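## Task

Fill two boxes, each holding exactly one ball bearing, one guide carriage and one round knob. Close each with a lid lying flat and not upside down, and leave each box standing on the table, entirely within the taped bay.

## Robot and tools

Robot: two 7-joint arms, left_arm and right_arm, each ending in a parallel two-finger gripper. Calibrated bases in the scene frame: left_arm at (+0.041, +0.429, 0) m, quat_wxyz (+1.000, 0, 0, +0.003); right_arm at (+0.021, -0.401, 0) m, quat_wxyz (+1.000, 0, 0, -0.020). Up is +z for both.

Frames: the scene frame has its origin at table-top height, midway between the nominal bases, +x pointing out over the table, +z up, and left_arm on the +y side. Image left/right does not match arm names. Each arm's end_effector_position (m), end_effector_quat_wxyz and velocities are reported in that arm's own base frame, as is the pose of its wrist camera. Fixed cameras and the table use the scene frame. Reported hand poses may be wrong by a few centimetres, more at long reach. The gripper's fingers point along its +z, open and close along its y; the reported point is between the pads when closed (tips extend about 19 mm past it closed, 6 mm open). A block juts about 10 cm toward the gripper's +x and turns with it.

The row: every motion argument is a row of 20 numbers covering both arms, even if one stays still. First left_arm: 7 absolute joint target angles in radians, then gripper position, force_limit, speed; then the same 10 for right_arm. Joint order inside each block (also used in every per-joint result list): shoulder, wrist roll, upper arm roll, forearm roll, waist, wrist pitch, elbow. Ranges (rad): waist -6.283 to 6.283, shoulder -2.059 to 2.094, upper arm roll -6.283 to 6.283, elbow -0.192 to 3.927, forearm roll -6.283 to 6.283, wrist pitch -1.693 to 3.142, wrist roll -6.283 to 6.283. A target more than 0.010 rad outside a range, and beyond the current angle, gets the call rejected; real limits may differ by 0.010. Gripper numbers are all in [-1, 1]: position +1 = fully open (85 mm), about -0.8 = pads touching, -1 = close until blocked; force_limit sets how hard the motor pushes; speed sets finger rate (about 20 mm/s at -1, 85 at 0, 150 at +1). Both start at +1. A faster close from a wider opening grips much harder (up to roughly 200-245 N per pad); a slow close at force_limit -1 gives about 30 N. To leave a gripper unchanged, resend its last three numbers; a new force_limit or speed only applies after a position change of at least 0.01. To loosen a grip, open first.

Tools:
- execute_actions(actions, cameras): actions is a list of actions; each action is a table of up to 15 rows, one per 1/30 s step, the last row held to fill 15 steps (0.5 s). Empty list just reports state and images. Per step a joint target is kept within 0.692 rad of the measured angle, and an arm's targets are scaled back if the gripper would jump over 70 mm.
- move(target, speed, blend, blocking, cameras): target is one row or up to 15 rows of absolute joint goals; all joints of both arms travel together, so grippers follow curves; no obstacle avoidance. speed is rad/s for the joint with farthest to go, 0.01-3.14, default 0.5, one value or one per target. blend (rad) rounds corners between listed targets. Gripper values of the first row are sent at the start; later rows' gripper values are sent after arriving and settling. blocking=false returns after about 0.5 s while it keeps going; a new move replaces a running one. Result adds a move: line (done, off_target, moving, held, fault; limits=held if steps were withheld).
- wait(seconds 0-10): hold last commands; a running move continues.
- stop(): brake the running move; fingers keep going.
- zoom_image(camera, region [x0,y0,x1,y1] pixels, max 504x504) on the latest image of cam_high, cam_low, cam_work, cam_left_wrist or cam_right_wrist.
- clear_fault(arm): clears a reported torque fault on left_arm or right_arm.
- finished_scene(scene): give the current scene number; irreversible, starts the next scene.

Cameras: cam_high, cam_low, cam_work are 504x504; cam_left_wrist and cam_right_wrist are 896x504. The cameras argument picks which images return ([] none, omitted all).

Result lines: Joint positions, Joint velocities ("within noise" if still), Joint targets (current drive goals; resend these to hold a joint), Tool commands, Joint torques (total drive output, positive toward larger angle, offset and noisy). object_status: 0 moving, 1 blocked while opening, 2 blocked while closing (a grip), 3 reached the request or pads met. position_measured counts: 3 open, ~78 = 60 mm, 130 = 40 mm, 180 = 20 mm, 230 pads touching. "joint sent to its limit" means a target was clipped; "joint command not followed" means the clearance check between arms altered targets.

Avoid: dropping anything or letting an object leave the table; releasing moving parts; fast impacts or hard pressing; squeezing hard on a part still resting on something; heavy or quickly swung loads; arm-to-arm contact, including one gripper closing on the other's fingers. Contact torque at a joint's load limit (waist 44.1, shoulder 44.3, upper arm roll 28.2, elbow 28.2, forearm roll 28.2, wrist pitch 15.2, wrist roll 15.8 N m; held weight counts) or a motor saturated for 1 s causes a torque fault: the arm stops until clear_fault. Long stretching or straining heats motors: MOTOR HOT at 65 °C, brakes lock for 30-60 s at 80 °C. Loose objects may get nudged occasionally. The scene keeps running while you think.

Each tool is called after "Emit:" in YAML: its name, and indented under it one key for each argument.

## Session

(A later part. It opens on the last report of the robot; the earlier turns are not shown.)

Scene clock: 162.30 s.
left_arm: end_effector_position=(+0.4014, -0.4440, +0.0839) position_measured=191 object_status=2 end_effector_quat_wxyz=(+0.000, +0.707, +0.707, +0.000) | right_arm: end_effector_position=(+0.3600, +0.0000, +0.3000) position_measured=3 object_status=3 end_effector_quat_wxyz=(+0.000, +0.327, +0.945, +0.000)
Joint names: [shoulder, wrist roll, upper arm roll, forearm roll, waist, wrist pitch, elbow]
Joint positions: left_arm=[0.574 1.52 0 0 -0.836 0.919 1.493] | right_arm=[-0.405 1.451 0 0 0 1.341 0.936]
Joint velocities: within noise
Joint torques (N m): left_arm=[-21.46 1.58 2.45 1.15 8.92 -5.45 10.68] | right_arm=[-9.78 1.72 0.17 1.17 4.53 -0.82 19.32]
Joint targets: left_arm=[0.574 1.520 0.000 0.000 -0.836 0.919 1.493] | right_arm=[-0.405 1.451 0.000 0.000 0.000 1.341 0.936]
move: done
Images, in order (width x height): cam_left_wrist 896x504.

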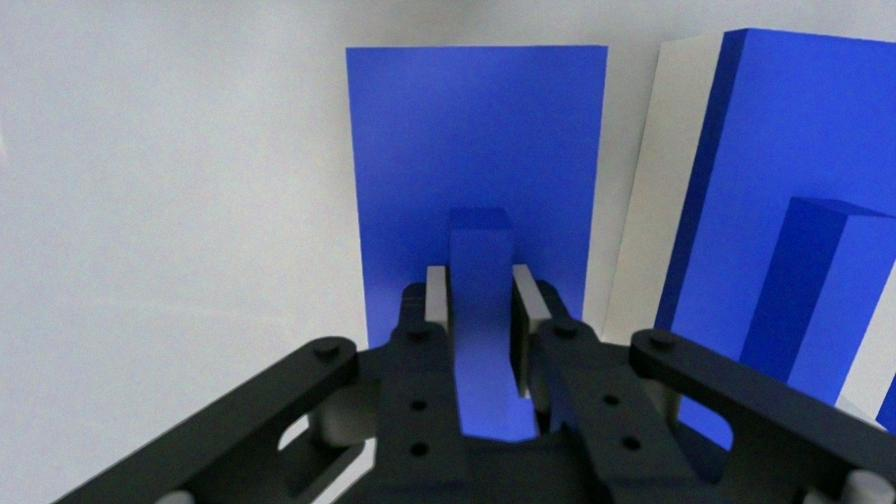

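Emit:
move:
  target:
    - [0.5805,1.5172,0,0,-0.8388,0.9225,1.503,-1,-1,-1,-0.4049,1.451,0,0,0,1.3409,0.936,1,1,1]
  speed: 0.05
  cameras: ["cam_left_wrist"]

Emit:
zoom_image:
  camera: "cam_left_wrist"
  region: [330, 30, 630, 130]

Scene clock: 163.53 s.
left_arm: end_effector_position=(+0.4013, -0.4466, +0.0838) position_measured=191 object_status=2 end_effector_quat_wxyz=(+0.000, +0.707, +0.707, +0.000) | right_arm: end_effector_position=(+0.3600, +0.0000, +0.3000) position_measured=3 object_status=3 end_effector_quat_wxyz=(+0.000, +0.327, +0.945, +0.000)
Joint names: [shoulder, wrist roll, upper arm roll, forearm roll, waist, wrist pitch, elbow]
Joint positions: left_arm=[0.58 1.517 0 0 -0.839 0.922 1.503] | right_arm=[-0.405 1.451 0 0 0 1.341 0.936]
Joint velocities: within noise
Joint torques (N m): left_arm=[-21.78 -1.54 1.62 1.02 -7.6 0.69 14.14] | right_arm=[-9.8 1.65 0.11 1.08 4.6 -0.84 19.27]
Joint targets: left_arm=[0.581 1.517 0.000 0.000 -0.839 0.923 1.503] | right_arm=[-0.405 1.451 0.000 0.000 0.000 1.341 0.936]
move: done
Images, in order (width x height): cam_left_wrist 896x504.

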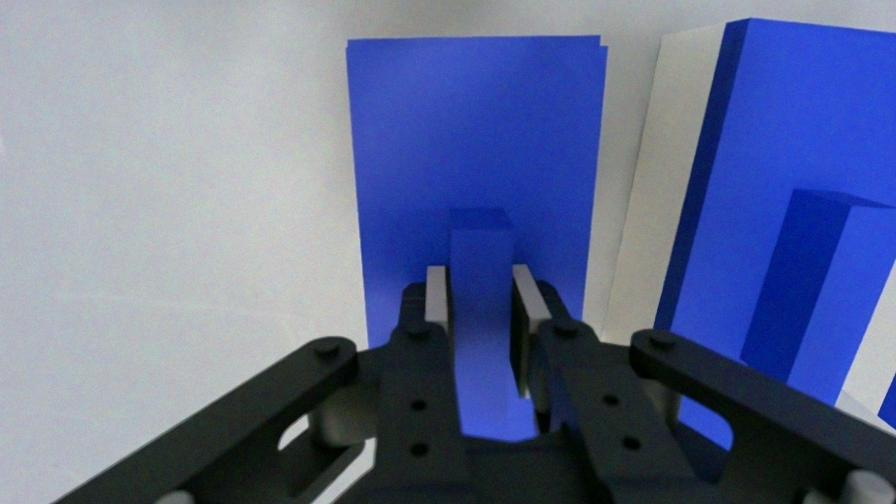

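Scaled by 1.680 from the camera's 896x504 image, which has a finer 1280x720 frame.

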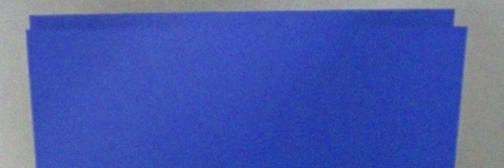

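Emit:
move:
  target:
    - [0.586,1.5172,0,0,-0.8388,0.9134,1.4994,-1,-1,-1,-0.4049,1.451,0,0,0,1.3409,0.936,1,1,1]
    - [0.588,1.5172,0,0,-0.8388,0.91,1.498,-1,-1,-1,-0.4049,1.451,0,0,0,1.3409,0.936,1,1,1]
  speed: [0.05,0.02]
  cameras: []

Scene clock: 164.57 s.
left_arm: end_effector_position=(+0.4014, -0.4467, +0.0790) position_measured=191 object_status=2 end_effector_quat_wxyz=(+0.001, +0.707, +0.707, +0.000) | right_arm: end_effector_position=(+0.3600, +0.0000, +0.3000) position_measured=3 object_status=3 end_effector_quat_wxyz=(+0.000, +0.327, +0.945, +0.000)
Joint names: [shoulder, wrist roll, upper arm roll, forearm roll, waist, wrist pitch, elbow]
Joint positions: left_arm=[0.587 1.517 0 0 -0.839 0.91 1.498] | right_arm=[-0.405 1.451 0 0 0 1.341 0.936]
Joint velocities: within noise
Joint torques (N m): left_arm=[0.26 -1.44 0.04 1 -7.45 -3.88 -1.63] | right_arm=[-9.82 1.74 0.2 1.15 4.56 -0.79 19.33]
Joint targets: left_arm=[0.588 1.517 0.000 0.000 -0.839 0.910 1.498] | right_arm=[-0.405 1.451 0.000 0.000 0.000 1.341 0.936]
move: done
No camera images: "cameras" was empty.

Emit:
move:
  target:
    - [0.586,1.5172,0,0,-0.8388,0.9134,1.4994,-1,-1,-1,-0.4049,1.451,0,0,0,1.3409,0.936,1,1,1]
    - [0.586,1.5172,0,0,-0.8388,0.9134,1.4994,-0.2,-1,-1,-0.4049,1.451,0,0,0,1.3409,0.936,1,1,1]
    - [0.5188,1.5172,0,0,-0.8388,1.0174,1.5362,-0.2,-1,-1,-0.4049,1.451,0,0,0,1.3409,0.936,1,1,1]
  speed: [0.05,0.05,0.15]
  cameras: ["cam_left_wrist"]

Scene clock: 167.63 s.
left_arm: end_effector_position=(+0.4003, -0.4456, +0.1269) position_measured=154 object_status=3 end_effector_quat_wxyz=(+0.000, +0.707, +0.707, +0.000) | right_arm: end_effector_position=(+0.3600, +0.0000, +0.3000) position_measured=3 object_status=3 end_effector_quat_wxyz=(+0.000, +0.327, +0.945, +0.000)
Joint names: [shoulder, wrist roll, upper arm roll, forearm roll, waist, wrist pitch, elbow]
Joint positions: left_arm=[0.519 1.517 0 0 -0.839 1.017 1.536] | right_arm=[-0.405 1.451 0 0 0 1.341 0.936]
Joint velocities: within noise
Joint torques (N m): left_arm=[-26.95 -1.13 -2.61 1.02 -3.21 0.65 14.03] | right_arm=[-9.83 1.72 0.22 1.23 4.51 -0.85 19.29]
Joint targets: left_arm=[0.519 1.517 0.000 0.000 -0.839 1.017 1.536] | right_arm=[-0.405 1.451 0.000 0.000 0.000 1.341 0.936]
move: done
Images, in order (width x height): cam_left_wrist 896x504.

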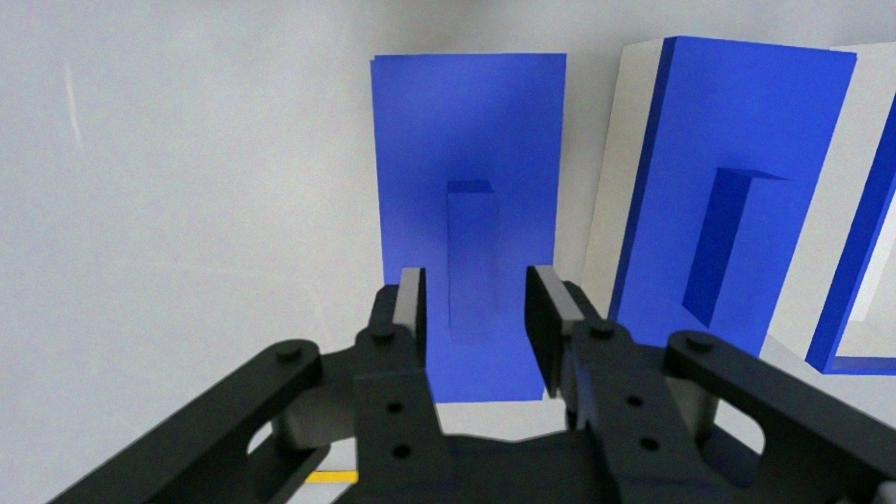

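Emit:
move:
  target:
    - [-0.4049,2.0,0,0,0.5,1.3409,0.936,-0.2,-1,-1,-0.4049,2.3,0,0,0.1,1.3409,0.936,1,-1,-1]
    - [-0.4049,2.0,0,0,0.5,1.3409,0.936,-0.2,-1,-1,0.361,3.088,0,0,0.7781,1.1526,1.5136,1,-1,-1]
  speed: [0.9,0.8]

Scene clock: 171.97 s.
left_arm: end_effector_position=(+0.3159, +0.1726, +0.3000) position_measured=154 object_status=3 end_effector_quat_wxyz=(+0.000, +0.350, +0.937, +0.000) | right_arm: end_effector_position=(+0.4082, +0.4022, +0.2000) position_measured=3 object_status=3 end_effector_quat_wxyz=(+0.000, +0.691, +0.723, +0.000)
Joint names: [shoulder, wrist roll, upper arm roll, forearm roll, waist, wrist pitch, elbow]
Joint positions: left_arm=[-0.405 2 0 0 0.5 1.341 0.936] | right_arm=[0.361 3.088 0 0 0.778 1.153 1.514]
Joint velocities: within noise
Joint torques (N m): left_arm=[-11.47 1.53 -1.19 1.15 8.64 0.11 11.68] | right_arm=[-28.26 2.06 -2.49 1.22 5.4 -4.75 20.11]
Joint targets: left_arm=[-0.405 2.000 0.000 0.000 0.500 1.341 0.936] | right_arm=[0.361 3.088 0.000 0.000 0.778 1.153 1.514]
move: done

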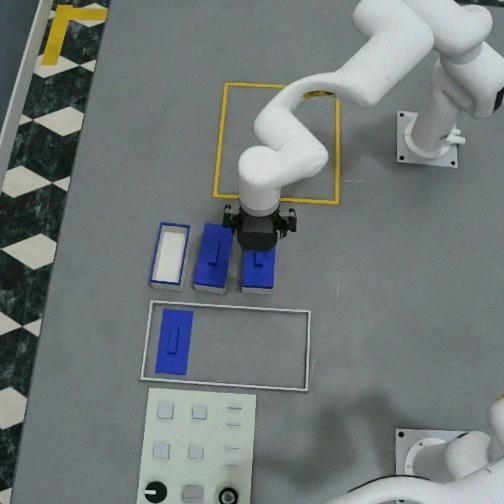

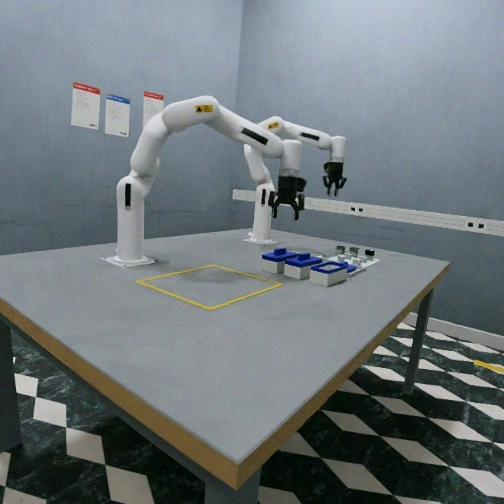

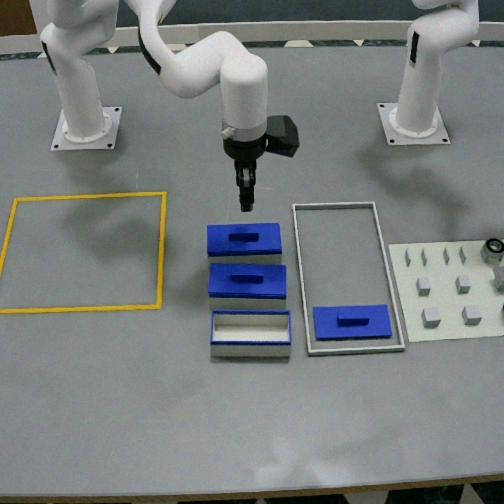

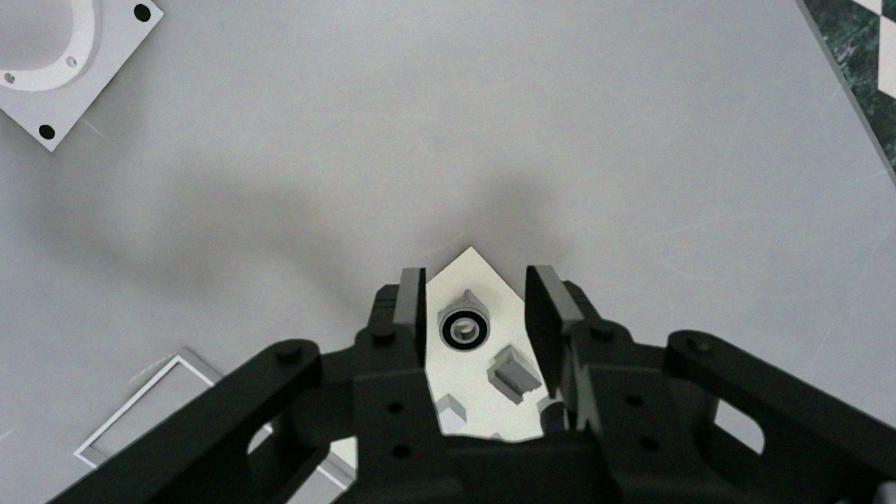

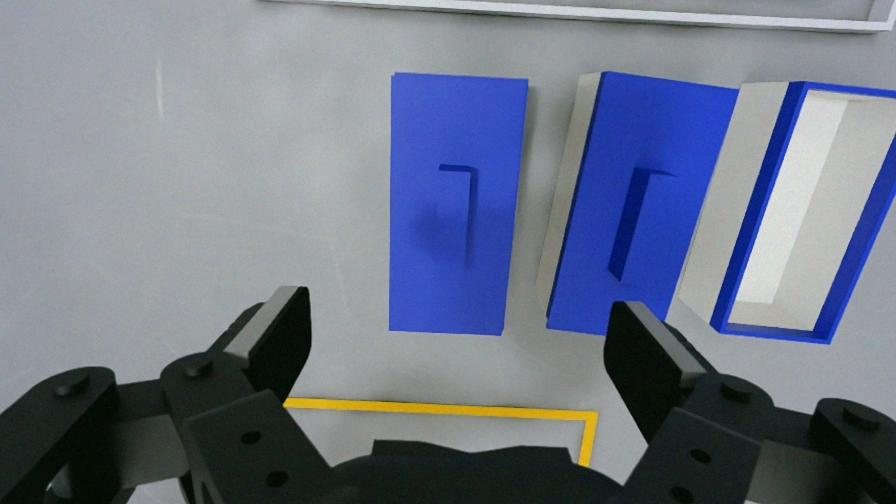

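Emit:
move:
  target:
    - [-0.4049,2.0,0,0,0.5,1.3409,0.936,-0.2,-1,-1,0.4767,3.086,0,0,0.776,0.8786,1.3553,1,-1,-1]
  speed: 0.2
  cameras: ["cam_right_wrist","cam_work"]

Scene clock: 174.77 s.
left_arm: end_effector_position=(+0.3159, +0.1726, +0.3000) position_measured=154 object_status=3 end_effector_quat_wxyz=(+0.000, +0.350, +0.937, +0.000) | right_arm: end_effector_position=(+0.4070, +0.3994, +0.0900) position_measured=3 object_status=3 end_effector_quat_wxyz=(+0.000, +0.691, +0.723, +0.000)
Joint names: [shoulder, wrist roll, upper arm roll, forearm roll, waist, wrist pitch, elbow]
Joint positions: left_arm=[-0.405 2 0 0 0.5 1.341 0.936] | right_arm=[0.477 3.086 0 0 0.776 0.879 1.355]
Joint velocities: within noise
Joint torques (N m): left_arm=[-11.15 1.27 1.64 1.02 8.36 -0.27 12.85] | right_arm=[-29.57 -1.73 -1.9 1.1 -5.63 -4.85 13.44]
Joint targets: left_arm=[-0.405 2.000 0.000 0.000 0.500 1.341 0.936] | right_arm=[0.477 3.086 0.000 0.000 0.776 0.879 1.355]
move: done
Images, in order (width x height): cam_work 504x504, cam_right_wrist 896x504.

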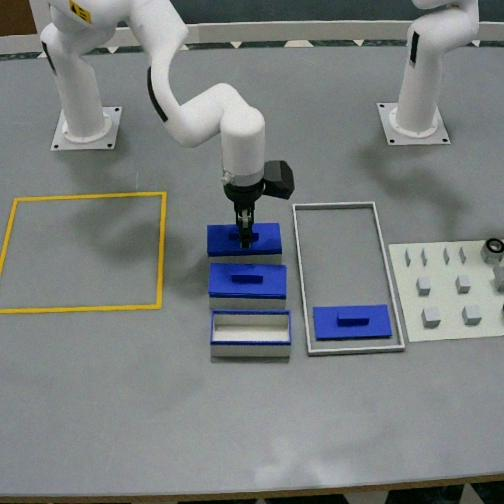

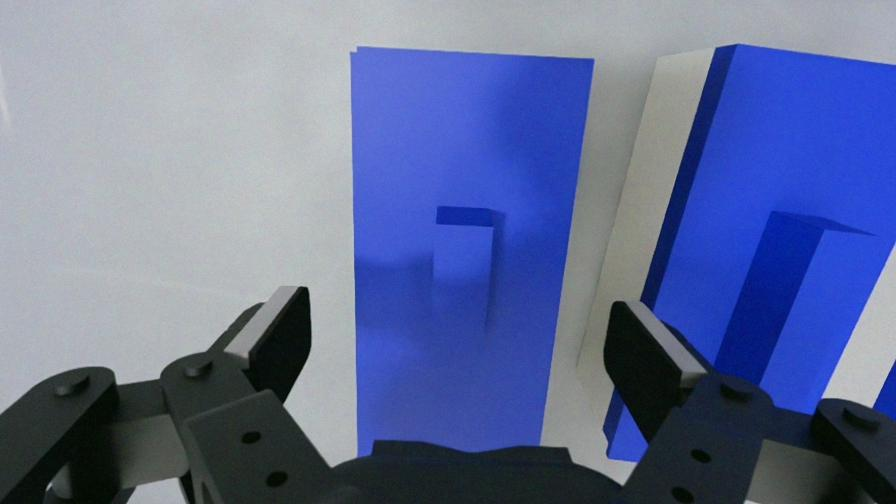

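Emit:
move:
  target:
    - [-0.4049,2.0,0,0,0.5,1.3409,0.936,-0.2,-1,-1,0.5621,3.086,0,0,0.776,0.7676,1.3297,0.93,-1,-1]
  speed: 0.1
  cameras: ["cam_right_wrist","cam_work"]

Scene clock: 177.20 s.
left_arm: end_effector_position=(+0.3159, +0.1726, +0.3000) position_measured=154 object_status=3 end_effector_quat_wxyz=(+0.000, +0.350, +0.937, +0.000) | right_arm: end_effector_position=(+0.4070, +0.3994, +0.0400) position_measured=12 object_status=3 end_effector_quat_wxyz=(+0.000, +0.691, +0.723, +0.000)
Joint names: [shoulder, wrist roll, upper arm roll, forearm roll, waist, wrist pitch, elbow]
Joint positions: left_arm=[-0.405 2 0 0 0.5 1.341 0.936] | right_arm=[0.562 3.086 0 0 0.776 0.768 1.33]
Joint velocities: within noise
Joint torques (N m): left_arm=[-10.43 1.11 2.16 1.01 7.81 -0.62 13.73] | right_arm=[-30.56 -1.66 -1.33 1.08 -4.95 -4.76 12.75]
Joint targets: left_arm=[-0.405 2.000 0.000 0.000 0.500 1.341 0.936] | right_arm=[0.562 3.086 0.000 0.000 0.776 0.768 1.330]
move: done
Images, in order (width x height): cam_work 504x504, cam_right_wrist 896x504.

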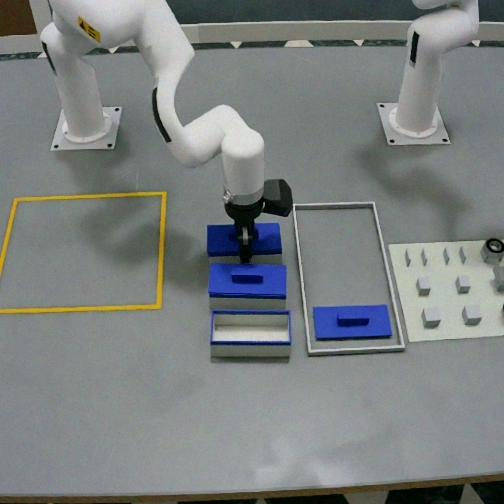

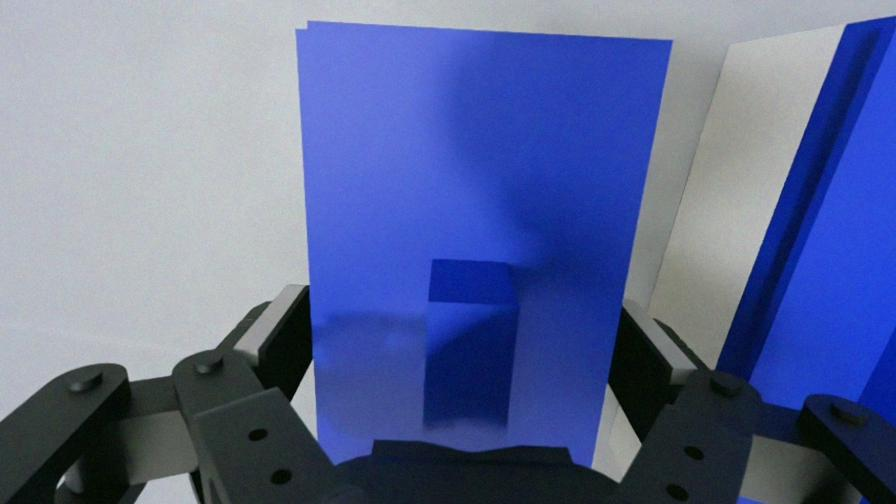

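Emit:
move:
  target:
    - [-0.4049,2.0,0,0,0.5,1.3409,0.936,-0.2,-1,-1,0.5621,3.086,0,0,0.776,0.7676,1.3297,-1,-1,-1]
    - [-0.4049,2.0,0,0,0.5,1.3409,0.936,-0.2,-1,-1,0.4333,3.086,0,0,0.776,0.9489,1.3822,-1,-1,-1]
  speed: [0.1,0.1]
  cameras: ["cam_right_wrist","cam_work"]

Scene clock: 181.70 s.
left_arm: end_effector_position=(+0.3159, +0.1726, +0.3000) position_measured=154 object_status=3 end_effector_quat_wxyz=(+0.000, +0.350, +0.937, +0.000) | right_arm: end_effector_position=(+0.4070, +0.3994, +0.1199) position_measured=50 object_status=2 end_effector_quat_wxyz=(+0.000, +0.691, +0.723, +0.000)
Joint names: [shoulder, wrist roll, upper arm roll, forearm roll, waist, wrist pitch, elbow]
Joint positions: left_arm=[-0.405 2 0 0 0.5 1.341 0.936] | right_arm=[0.433 3.086 0 0 0.776 0.949 1.382]
Joint velocities: within noise
Joint torques (N m): left_arm=[-10.04 0.82 2.33 0.62 7.03 -1.55 13.89] | right_arm=[-47.64 -1.35 -0.36 1.07 -3.96 -0.86 20.9]
Joint targets: left_arm=[-0.405 2.000 0.000 0.000 0.500 1.341 0.936] | right_arm=[0.433 3.086 0.000 0.000 0.776 0.949 1.382]
move: done
Images, in order (width x height): cam_work 504x504, cam_right_wrist 896x504.

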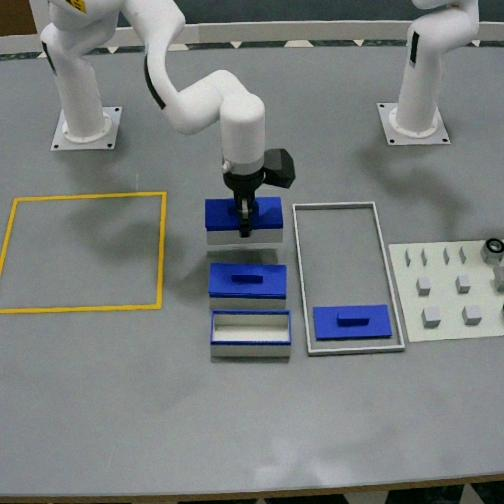

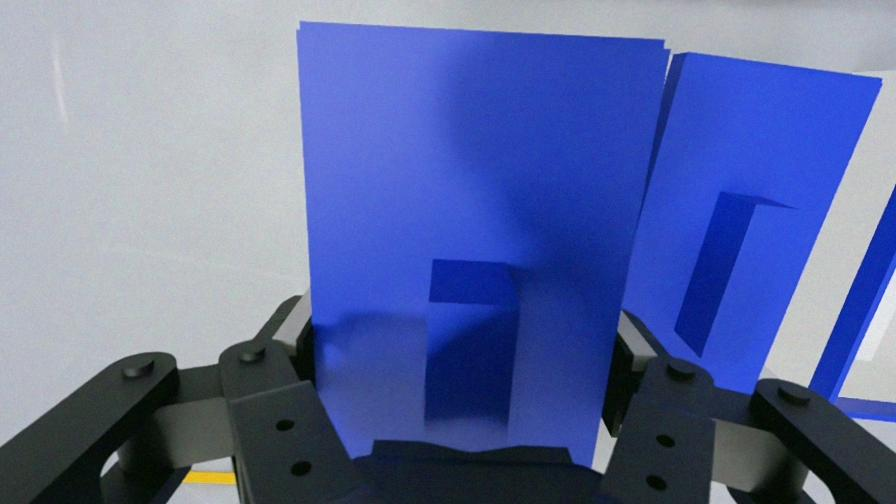

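Emit:
move:
  target:
    - [-0.4049,2.0,0,0,0.5,1.3409,0.936,-0.2,-1,-1,-0.3161,2.572,0,0,0.256,0.7854,0.4694,-1,-1,-1]
  speed: 0.35

Scene clock: 185.13 s.
left_arm: end_effector_position=(+0.3159, +0.1726, +0.3000) position_measured=154 object_status=3 end_effector_quat_wxyz=(+0.000, +0.350, +0.937, +0.000) | right_arm: end_effector_position=(+0.3211, +0.0841, +0.1201) position_measured=50 object_status=2 end_effector_quat_wxyz=(+0.000, +0.693, +0.721, +0.000)
Joint names: [shoulder, wrist roll, upper arm roll, forearm roll, waist, wrist pitch, elbow]
Joint positions: left_arm=[-0.405 2 0 0 0.5 1.341 0.936] | right_arm=[-0.316 2.572 0 0 0.256 0.785 0.47]
Joint velocities: within noise
Joint torques (N m): left_arm=[-9.19 0.87 1.98 0.49 7.06 -2.07 13.98] | right_arm=[-23.96 -1.8 0.83 1.12 -5.49 -5.09 14.32]
Joint targets: left_arm=[-0.405 2.000 0.000 0.000 0.500 1.341 0.936] | right_arm=[-0.316 2.572 0.000 0.000 0.256 0.785 0.469]
move: done

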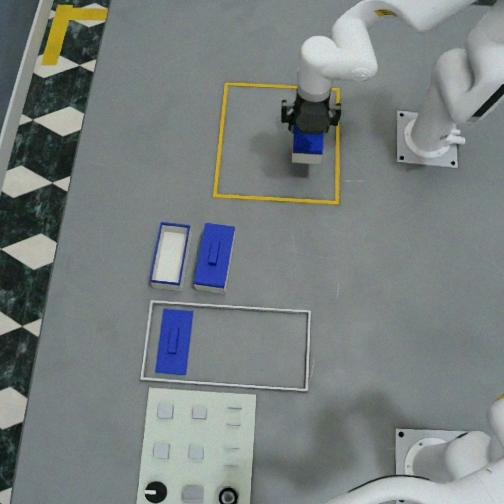

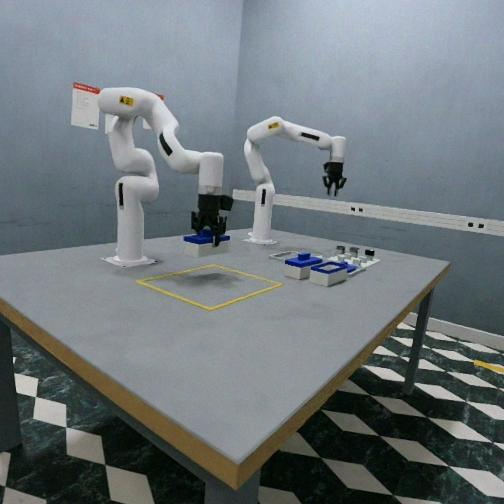

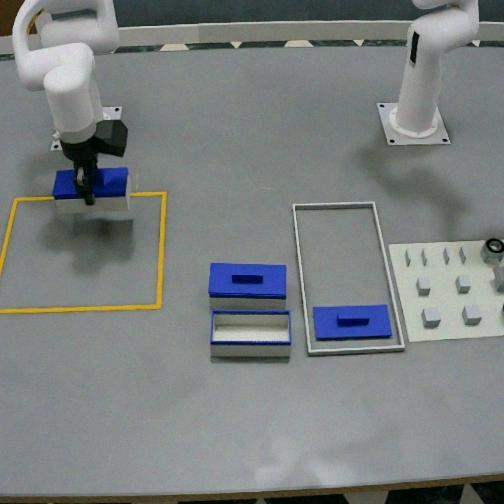

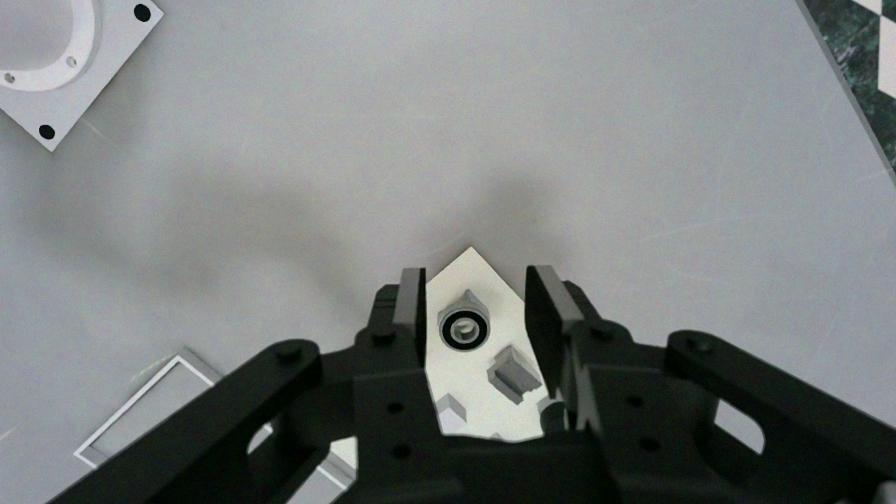

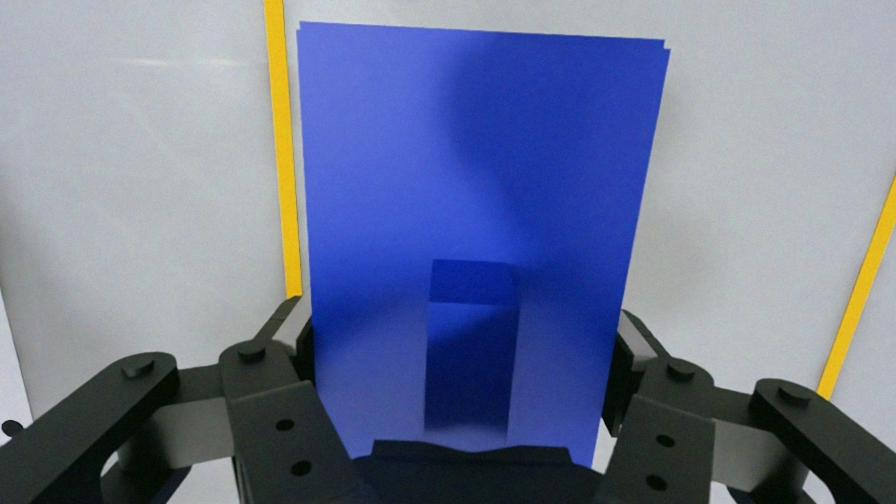

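Emit:
move:
  target:
    - [-0.4049,2.0,0,0,0.5,1.3409,0.936,-0.2,-1,-1,-0.3746,2.5848,0,0,0.2688,0.7951,0.4204,-1,-1,-1]
    - [-0.4049,2.0,0,0,0.5,1.3409,0.936,-0.2,-1,-1,-0.1358,2.5848,0,0,0.2688,0.4844,0.3485,-1,-1,-1]
    - [-0.4049,2.0,0,0,0.5,1.3409,0.936,-0.2,-1,-1,-0.1264,2.5848,0,0,0.2688,0.4739,0.3475,-1,-1,-1]
  speed: [0.1,0.12,0.03]
  cameras: ["cam_high","cam_right_wrist","cam_work"]

Scene clock: 190.00 s.
left_arm: end_effector_position=(+0.3159, +0.1726, +0.3000) position_measured=154 object_status=3 end_effector_quat_wxyz=(+0.000, +0.350, +0.937, +0.000) | right_arm: end_effector_position=(+0.3050, +0.0840, +0.0405) position_measured=50 object_status=2 end_effector_quat_wxyz=(+0.000, +0.693, +0.721, +0.000)
Joint names: [shoulder, wrist roll, upper arm roll, forearm roll, waist, wrist pitch, elbow]
Joint positions: left_arm=[-0.405 2 0 0 0.5 1.341 0.936] | right_arm=[-0.127 2.585 0 0 0.269 0.474 0.348]
Joint velocities: within noise
Joint torques (N m): left_arm=[-8.6 0.59 2.1 0.56 5.75 -3.06 14.13] | right_arm=[-9.75 1.94 1.85 1.13 5.31 -5.06 11.14]
Joint targets: left_arm=[-0.405 2.000 0.000 0.000 0.500 1.341 0.936] | right_arm=[-0.126 2.585 0.000 0.000 0.269 0.474 0.348]
move: done
Images, in order (width x height): cam_high 504x504, cam_work 504x504, cam_right_wrist 896x504.

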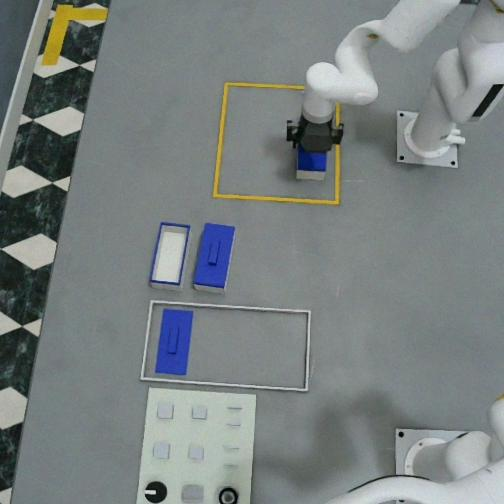

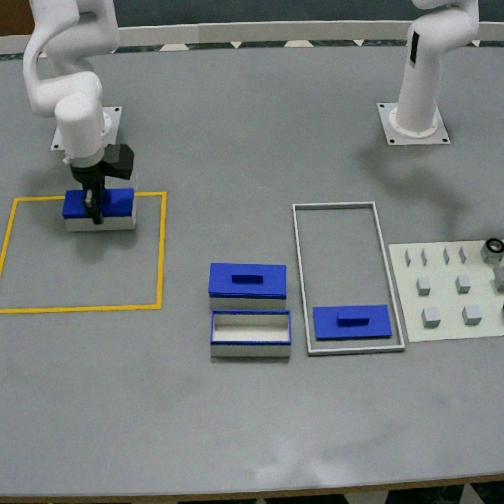

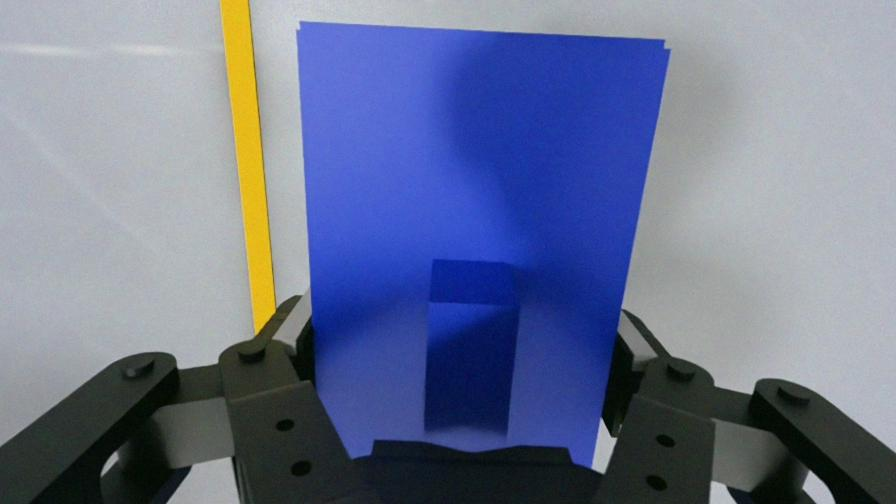

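Emit:
move:
  target:
    - [-0.4049,2.0,0,0,0.5,1.3409,0.936,-0.2,-1,-1,-0.1226,2.5848,0,0,0.2688,0.4697,0.3471,-1,-1,-1]
  speed: 0.03
  cameras: []

Scene clock: 191.00 s.
left_arm: end_effector_position=(+0.3159, +0.1726, +0.3000) position_measured=154 object_status=3 end_effector_quat_wxyz=(+0.000, +0.350, +0.937, +0.000) | right_arm: end_effector_position=(+0.3050, +0.0840, +0.0395) position_measured=50 object_status=2 end_effector_quat_wxyz=(+0.000, +0.693, +0.721, +0.000)
Joint names: [shoulder, wrist roll, upper arm roll, forearm roll, waist, wrist pitch, elbow]
Joint positions: left_arm=[-0.405 2 0 0 0.5 1.341 0.936] | right_arm=[-0.123 2.585 0 0 0.269 0.47 0.347]
Joint velocities: within noise
Joint torques (N m): left_arm=[-9.04 0.65 2.27 0.19 5.76 -3.2 13.79] | right_arm=[-9.9 1.92 1.83 1.17 5.27 -5.17 11.04]
Joint targets: left_arm=[-0.405 2.000 0.000 0.000 0.500 1.341 0.936] | right_arm=[-0.123 2.585 0.000 0.000 0.269 0.470 0.347]
move: done
No camera images: "cameras" was empty.

Emit:
move:
  target:
    - [-0.4049,2.0,0,0,0.5,1.3409,0.936,-0.2,-1,-1,-0.1188,2.5848,0,0,0.2688,0.4655,0.3467,-1,-1,-1]
  speed: 0.03
  cameras: []

Emit:
move:
  target:
    - [-0.4049,2.0,0,0,0.5,1.3409,0.936,-0.2,-1,-1,-0.115,2.5848,0,0,0.2688,0.4613,0.3463,-1,-1,-1]
  speed: 0.03
  cameras: []

Scene clock: 191.97 s.
left_arm: end_effector_position=(+0.3159, +0.1726, +0.3000) position_measured=154 object_status=3 end_effector_quat_wxyz=(+0.000, +0.350, +0.937, +0.000) | right_arm: end_effector_position=(+0.3051, +0.0841, +0.0386) position_measured=50 object_status=2 end_effector_quat_wxyz=(+0.000, +0.693, +0.721, +0.000)
Joint names: [shoulder, wrist roll, upper arm roll, forearm roll, waist, wrist pitch, elbow]
Joint positions: left_arm=[-0.405 2 0 0 0.5 1.341 0.936] | right_arm=[-0.119 2.585 0 0 0.269 0.466 0.347]
Joint velocities: within noise
Joint torques (N m): left_arm=[-8.8 0.57 2.1 0.45 5.92 -3.24 13.99] | right_arm=[2.79 1.93 1.82 1.15 5.07 -6.39 6.4]
Joint targets: left_arm=[-0.405 2.000 0.000 0.000 0.500 1.341 0.936] | right_arm=[-0.119 2.585 0.000 0.000 0.269 0.466 0.347]
move: done
No camera images: "cameras" was empty.

Scene clock: 192.67 s.
left_arm: end_effector_position=(+0.3159, +0.1726, +0.3000) position_measured=154 object_status=3 end_effector_quat_wxyz=(+0.000, +0.350, +0.937, +0.000) | right_arm: end_effector_position=(+0.3051, +0.0840, +0.0376) position_measured=50 object_status=2 end_effector_quat_wxyz=(+0.000, +0.693, +0.721, +0.000)
Joint names: [shoulder, wrist roll, upper arm roll, forearm roll, waist, wrist pitch, elbow]
Joint positions: left_arm=[-0.405 2 0 0 0.5 1.341 0.936] | right_arm=[-0.115 2.585 0 0 0.269 0.461 0.346]
Joint velocities: within noise
Joint torques (N m): left_arm=[-8.35 0.4 2.11 0.17 5.61 -3.48 13.9] | right_arm=[9.84 1.86 1.89 1.11 4.99 -3.75 -0.32]
Joint targets: left_arm=[-0.405 2.000 0.000 0.000 0.500 1.341 0.936] | right_arm=[-0.115 2.585 0.000 0.000 0.269 0.461 0.346]
move: done
No camera images: "cameras" was empty.

Emit:
move:
  target:
    - [-0.4049,2.0,0,0,0.5,1.3409,0.936,-0.2,-1,-1,-0.1192,2.5848,0,0,0.2688,0.4659,0.3467,-1,-1,-1]
    - [-0.4049,2.0,0,0,0.5,1.3409,0.936,-0.2,-1,-1,-0.1192,2.5848,0,0,0.2688,0.4659,0.3467,0.93,-1,-1]
    - [-0.4049,2.0,0,0,0.5,1.3409,0.936,-0.2,-1,-1,-0.3746,2.5848,0,0,0.2688,0.7951,0.4204,0.93,-1,-1]
  speed: [0.03,0.03,0.15]
  cameras: ["cam_high","cam_right_wrist"]

Scene clock: 197.33 s.
left_arm: end_effector_position=(+0.3159, +0.1726, +0.3000) position_measured=154 object_status=3 end_effector_quat_wxyz=(+0.000, +0.350, +0.937, +0.000) | right_arm: end_effector_position=(+0.3050, +0.0840, +0.1199) position_measured=12 object_status=3 end_effector_quat_wxyz=(+0.000, +0.693, +0.721, +0.000)
Joint names: [shoulder, wrist roll, upper arm roll, forearm roll, waist, wrist pitch, elbow]
Joint positions: left_arm=[-0.405 2 0 0 0.5 1.341 0.936] | right_arm=[-0.374 2.585 0 0 0.269 0.795 0.42]
Joint velocities: within noise
Joint torques (N m): left_arm=[-7.92 0.35 1.97 0.05 5.59 -4.44 14.03] | right_arm=[-20.78 1.69 1.87 1.13 0.34 -0.44 18.52]
Joint targets: left_arm=[-0.405 2.000 0.000 0.000 0.500 1.341 0.936] | right_arm=[-0.375 2.585 0.000 0.000 0.269 0.795 0.420]
move: done
Images, in order (width x height): cam_high 504x504, cam_right_wrist 896x504.

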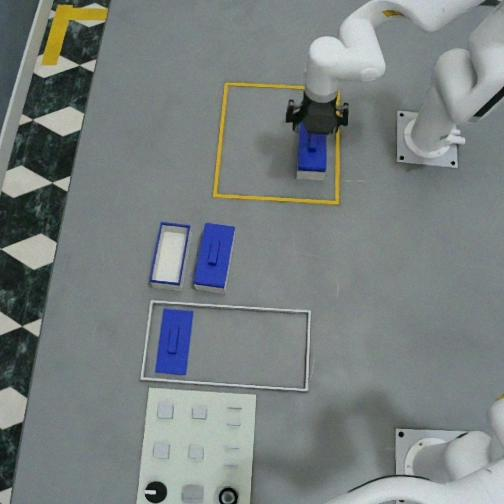

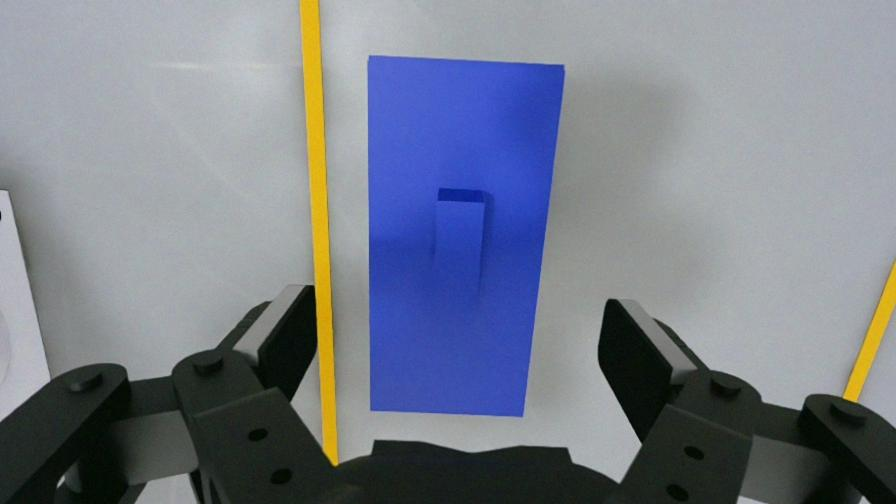

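Emit:
move:
  target:
    - [-0.4049,2.0,0,0,0.5,1.3409,0.936,-0.2,-1,-1,0.7244,3.0742,0,0,0.6792,1.2422,1.9666,0.93,-1,-1]
  speed: 0.7
  cameras: ["cam_high","cam_right_wrist"]

Scene clock: 200.53 s.
left_arm: end_effector_position=(+0.3159, +0.1726, +0.3000) position_measured=154 object_status=3 end_effector_quat_wxyz=(+0.000, +0.350, +0.937, +0.000) | right_arm: end_effector_position=(+0.5125, +0.4137, +0.1601) position_measured=12 object_status=3 end_effector_quat_wxyz=(+0.000, +0.721, +0.693, +0.000)
Joint names: [shoulder, wrist roll, upper arm roll, forearm roll, waist, wrist pitch, elbow]
Joint positions: left_arm=[-0.405 2 0 0 0.5 1.341 0.936] | right_arm=[0.724 3.074 0 0 0.679 1.242 1.967]
Joint velocities: within noise
Joint torques (N m): left_arm=[-7.4 0.07 2.13 -0.05 4.78 -4.43 14.12] | right_arm=[-36.52 2.14 1.3 1.23 5.52 -0.52 20.17]
Joint targets: left_arm=[-0.405 2.000 0.000 0.000 0.500 1.341 0.936] | right_arm=[0.724 3.074 0.000 0.000 0.679 1.242 1.967]
move: done
Images, in order (width x height): cam_high 504x504, cam_right_wrist 896x504.

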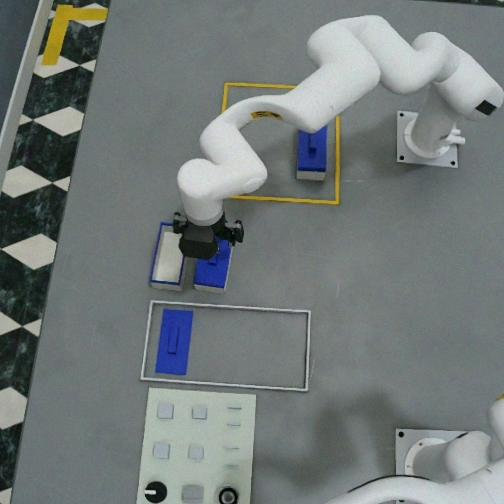

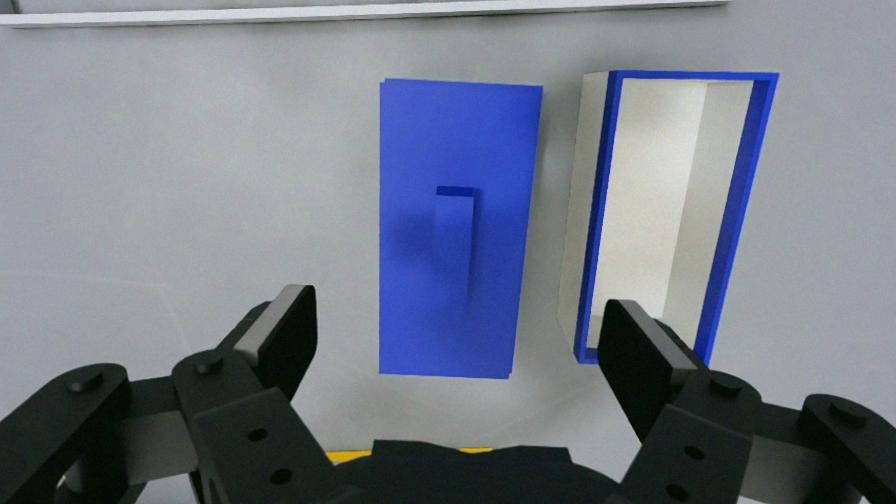

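Emit:
move:
  target:
    - [-0.4049,2.0,0,0,0.5,1.3409,0.936,-0.2,-1,-1,0.7597,3.0654,0,0,0.6704,1.0629,1.8227,0.93,-1,-1]
  speed: 0.2
  cameras: ["cam_right_wrist"]

Scene clock: 202.73 s.
left_arm: end_effector_position=(+0.3159, +0.1726, +0.3000) position_measured=154 object_status=3 end_effector_quat_wxyz=(+0.000, +0.350, +0.937, +0.000) | right_arm: end_effector_position=(+0.5116, +0.4056, +0.0901) position_measured=12 object_status=3 end_effector_quat_wxyz=(+0.000, +0.721, +0.693, +0.000)
Joint names: [shoulder, wrist roll, upper arm roll, forearm roll, waist, wrist pitch, elbow]
Joint positions: left_arm=[-0.405 2 0 0 0.5 1.341 0.936] | right_arm=[0.76 3.065 0 0 0.67 1.063 1.823]
Joint velocities: within noise
Joint torques (N m): left_arm=[-7.38 0.08 2.1 -0.25 4.6 -4.43 14.29] | right_arm=[-36.53 -1.81 1.06 1.15 -5.53 -4.81 14.58]
Joint targets: left_arm=[-0.405 2.000 0.000 0.000 0.500 1.341 0.936] | right_arm=[0.760 3.065 0.000 0.000 0.670 1.063 1.823]
move: done
Images, in order (width x height): cam_right_wrist 896x504.

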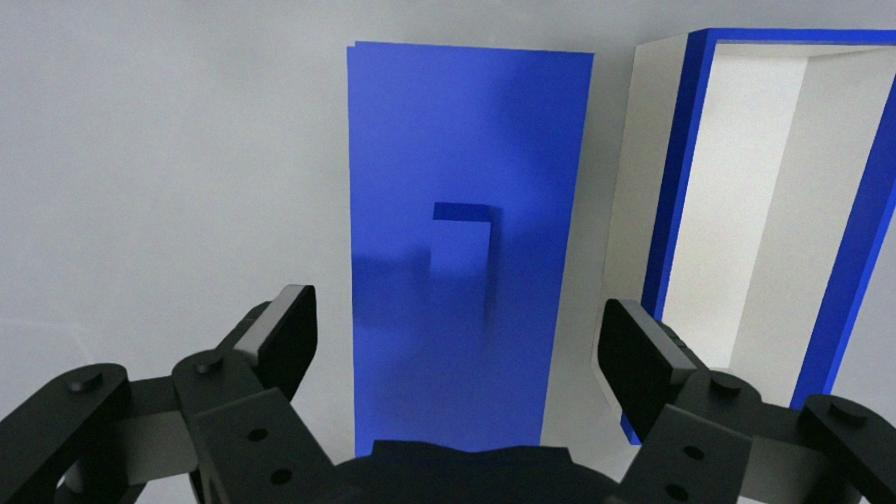

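Emit:
move:
  target:
    - [-0.4049,2.0,0,0,0.5,1.3409,0.936,-0.2,-1,-1,0.8285,3.0654,0,0,0.6704,0.9631,1.7916,0.93,-1,-1]
  speed: 0.1
  cameras: ["cam_right_wrist"]

Scene clock: 204.57 s.
left_arm: end_effector_position=(+0.3159, +0.1726, +0.3000) position_measured=154 object_status=3 end_effector_quat_wxyz=(+0.000, +0.350, +0.937, +0.000) | right_arm: end_effector_position=(+0.5116, +0.4056, +0.0401) position_measured=12 object_status=3 end_effector_quat_wxyz=(+0.000, +0.721, +0.693, +0.000)
Joint names: [shoulder, wrist roll, upper arm roll, forearm roll, waist, wrist pitch, elbow]
Joint positions: left_arm=[-0.405 2 0 0 0.5 1.341 0.936] | right_arm=[0.828 3.065 0 0 0.67 0.963 1.792]
Joint velocities: within noise
Joint torques (N m): left_arm=[-7.25 -0.08 1.87 -0.26 4.53 -4.41 13.87] | right_arm=[-37.23 -1.74 0.96 1.07 -5.31 -4.65 14.08]
Joint targets: left_arm=[-0.405 2.000 0.000 0.000 0.500 1.341 0.936] | right_arm=[0.828 3.065 0.000 0.000 0.670 0.963 1.792]
move: done
Images, in order (width x height): cam_right_wrist 896x504.

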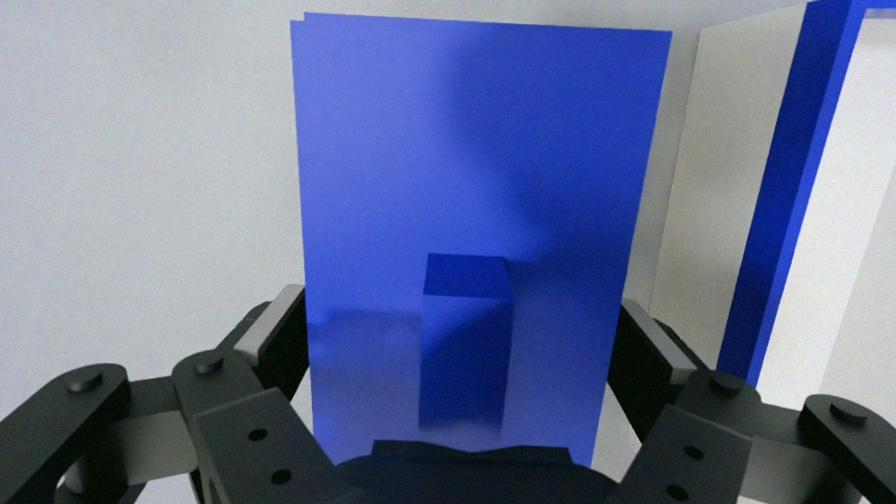

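Emit:
move:
  target:
    - [-0.4049,2.0,0,0,0.5,1.3409,0.936,-0.2,-1,-1,0.8285,3.0654,0,0,0.6704,0.9631,1.7916,-1,-1,-1]
    - [-0.4049,2.0,0,0,0.5,1.3409,0.936,-0.2,-1,-1,0.7278,3.0654,0,0,0.6704,1.129,1.8567,-1,-1,-1]
  speed: [0.1,0.1]
  cameras: ["cam_right_wrist"]

Emit:
move:
  target:
    - [-0.4049,2.0,0,0,0.5,1.3409,0.936,-0.2,-1,-1,0.0351,2.5089,0,0,0.1929,0.7982,0.8333,-1,-1,-1]
  speed: 0.4
  cameras: ["cam_high","cam_work","cam_right_wrist"]

Scene clock: 208.40 s.
left_arm: end_effector_position=(+0.3159, +0.1726, +0.3000) position_measured=154 object_status=3 end_effector_quat_wxyz=(+0.000, +0.350, +0.937, +0.000) | right_arm: end_effector_position=(+0.5115, +0.4056, +0.1200) position_measured=50 object_status=2 end_effector_quat_wxyz=(+0.000, +0.721, +0.693, +0.000)
Joint names: [shoulder, wrist roll, upper arm roll, forearm roll, waist, wrist pitch, elbow]
Joint positions: left_arm=[-0.405 2 0 0 0.5 1.341 0.936] | right_arm=[0.728 3.065 0 0 0.67 1.129 1.857]
Joint velocities: within noise
Joint torques (N m): left_arm=[-6.44 -0.37 1.93 -0.55 4.04 -4.43 14.1] | right_arm=[-55.3 -1.51 0.72 1.12 0.97 -0.9 21.85]
Joint targets: left_arm=[-0.405 2.000 0.000 0.000 0.500 1.341 0.936] | right_arm=[0.728 3.065 0.000 0.000 0.670 1.129 1.857]
move: done
Images, in order (width x height): cam_right_wrist 896x504.

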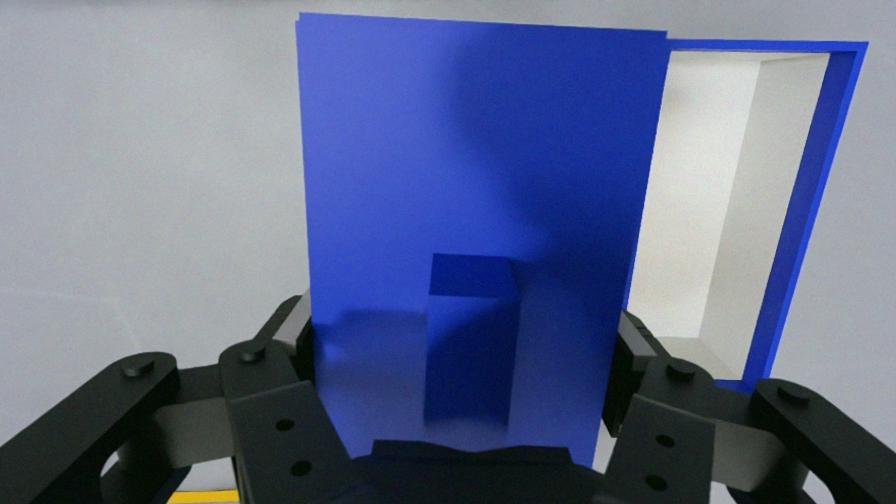

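Scene clock: 211.50 s.
left_arm: end_effector_position=(+0.3159, +0.1726, +0.3000) position_measured=154 object_status=3 end_effector_quat_wxyz=(+0.000, +0.350, +0.937, +0.000) | right_arm: end_effector_position=(+0.4300, +0.0840, +0.1200) position_measured=50 object_status=2 end_effector_quat_wxyz=(+0.000, +0.693, +0.721, +0.000)
Joint names: [shoulder, wrist roll, upper arm roll, forearm roll, waist, wrist pitch, elbow]
Joint positions: left_arm=[-0.405 2 0 0 0.5 1.341 0.936] | right_arm=[0.035 2.509 0 0 0.193 0.798 0.833]
Joint velocities: within noise
Joint torques (N m): left_arm=[-6.32 -0.48 1.87 -0.7 3.34 -4.27 14.22] | right_arm=[-34.72 -1.74 0.74 0.98 -5.63 -5.13 14.6]
Joint targets: left_arm=[-0.405 2.000 0.000 0.000 0.500 1.341 0.936] | right_arm=[0.035 2.509 0.000 0.000 0.193 0.798 0.833]
move: done
Images, in order (width x height): cam_high 504x504, cam_work 504x504, cam_right_wrist 896x504.

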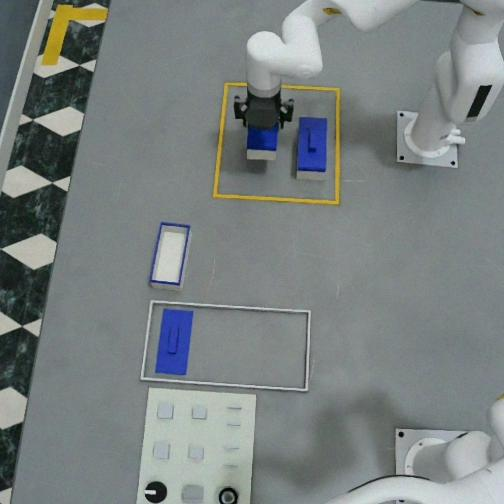

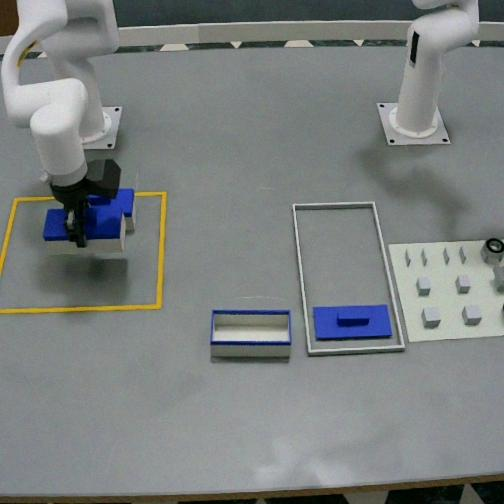

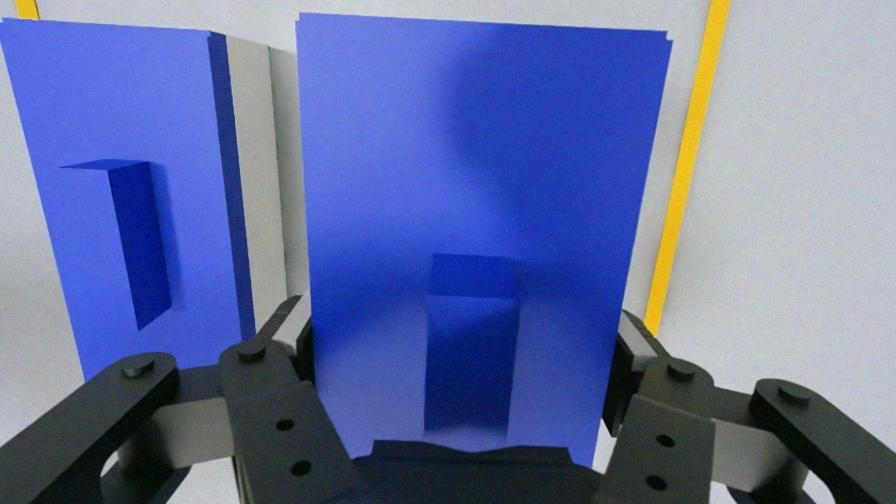

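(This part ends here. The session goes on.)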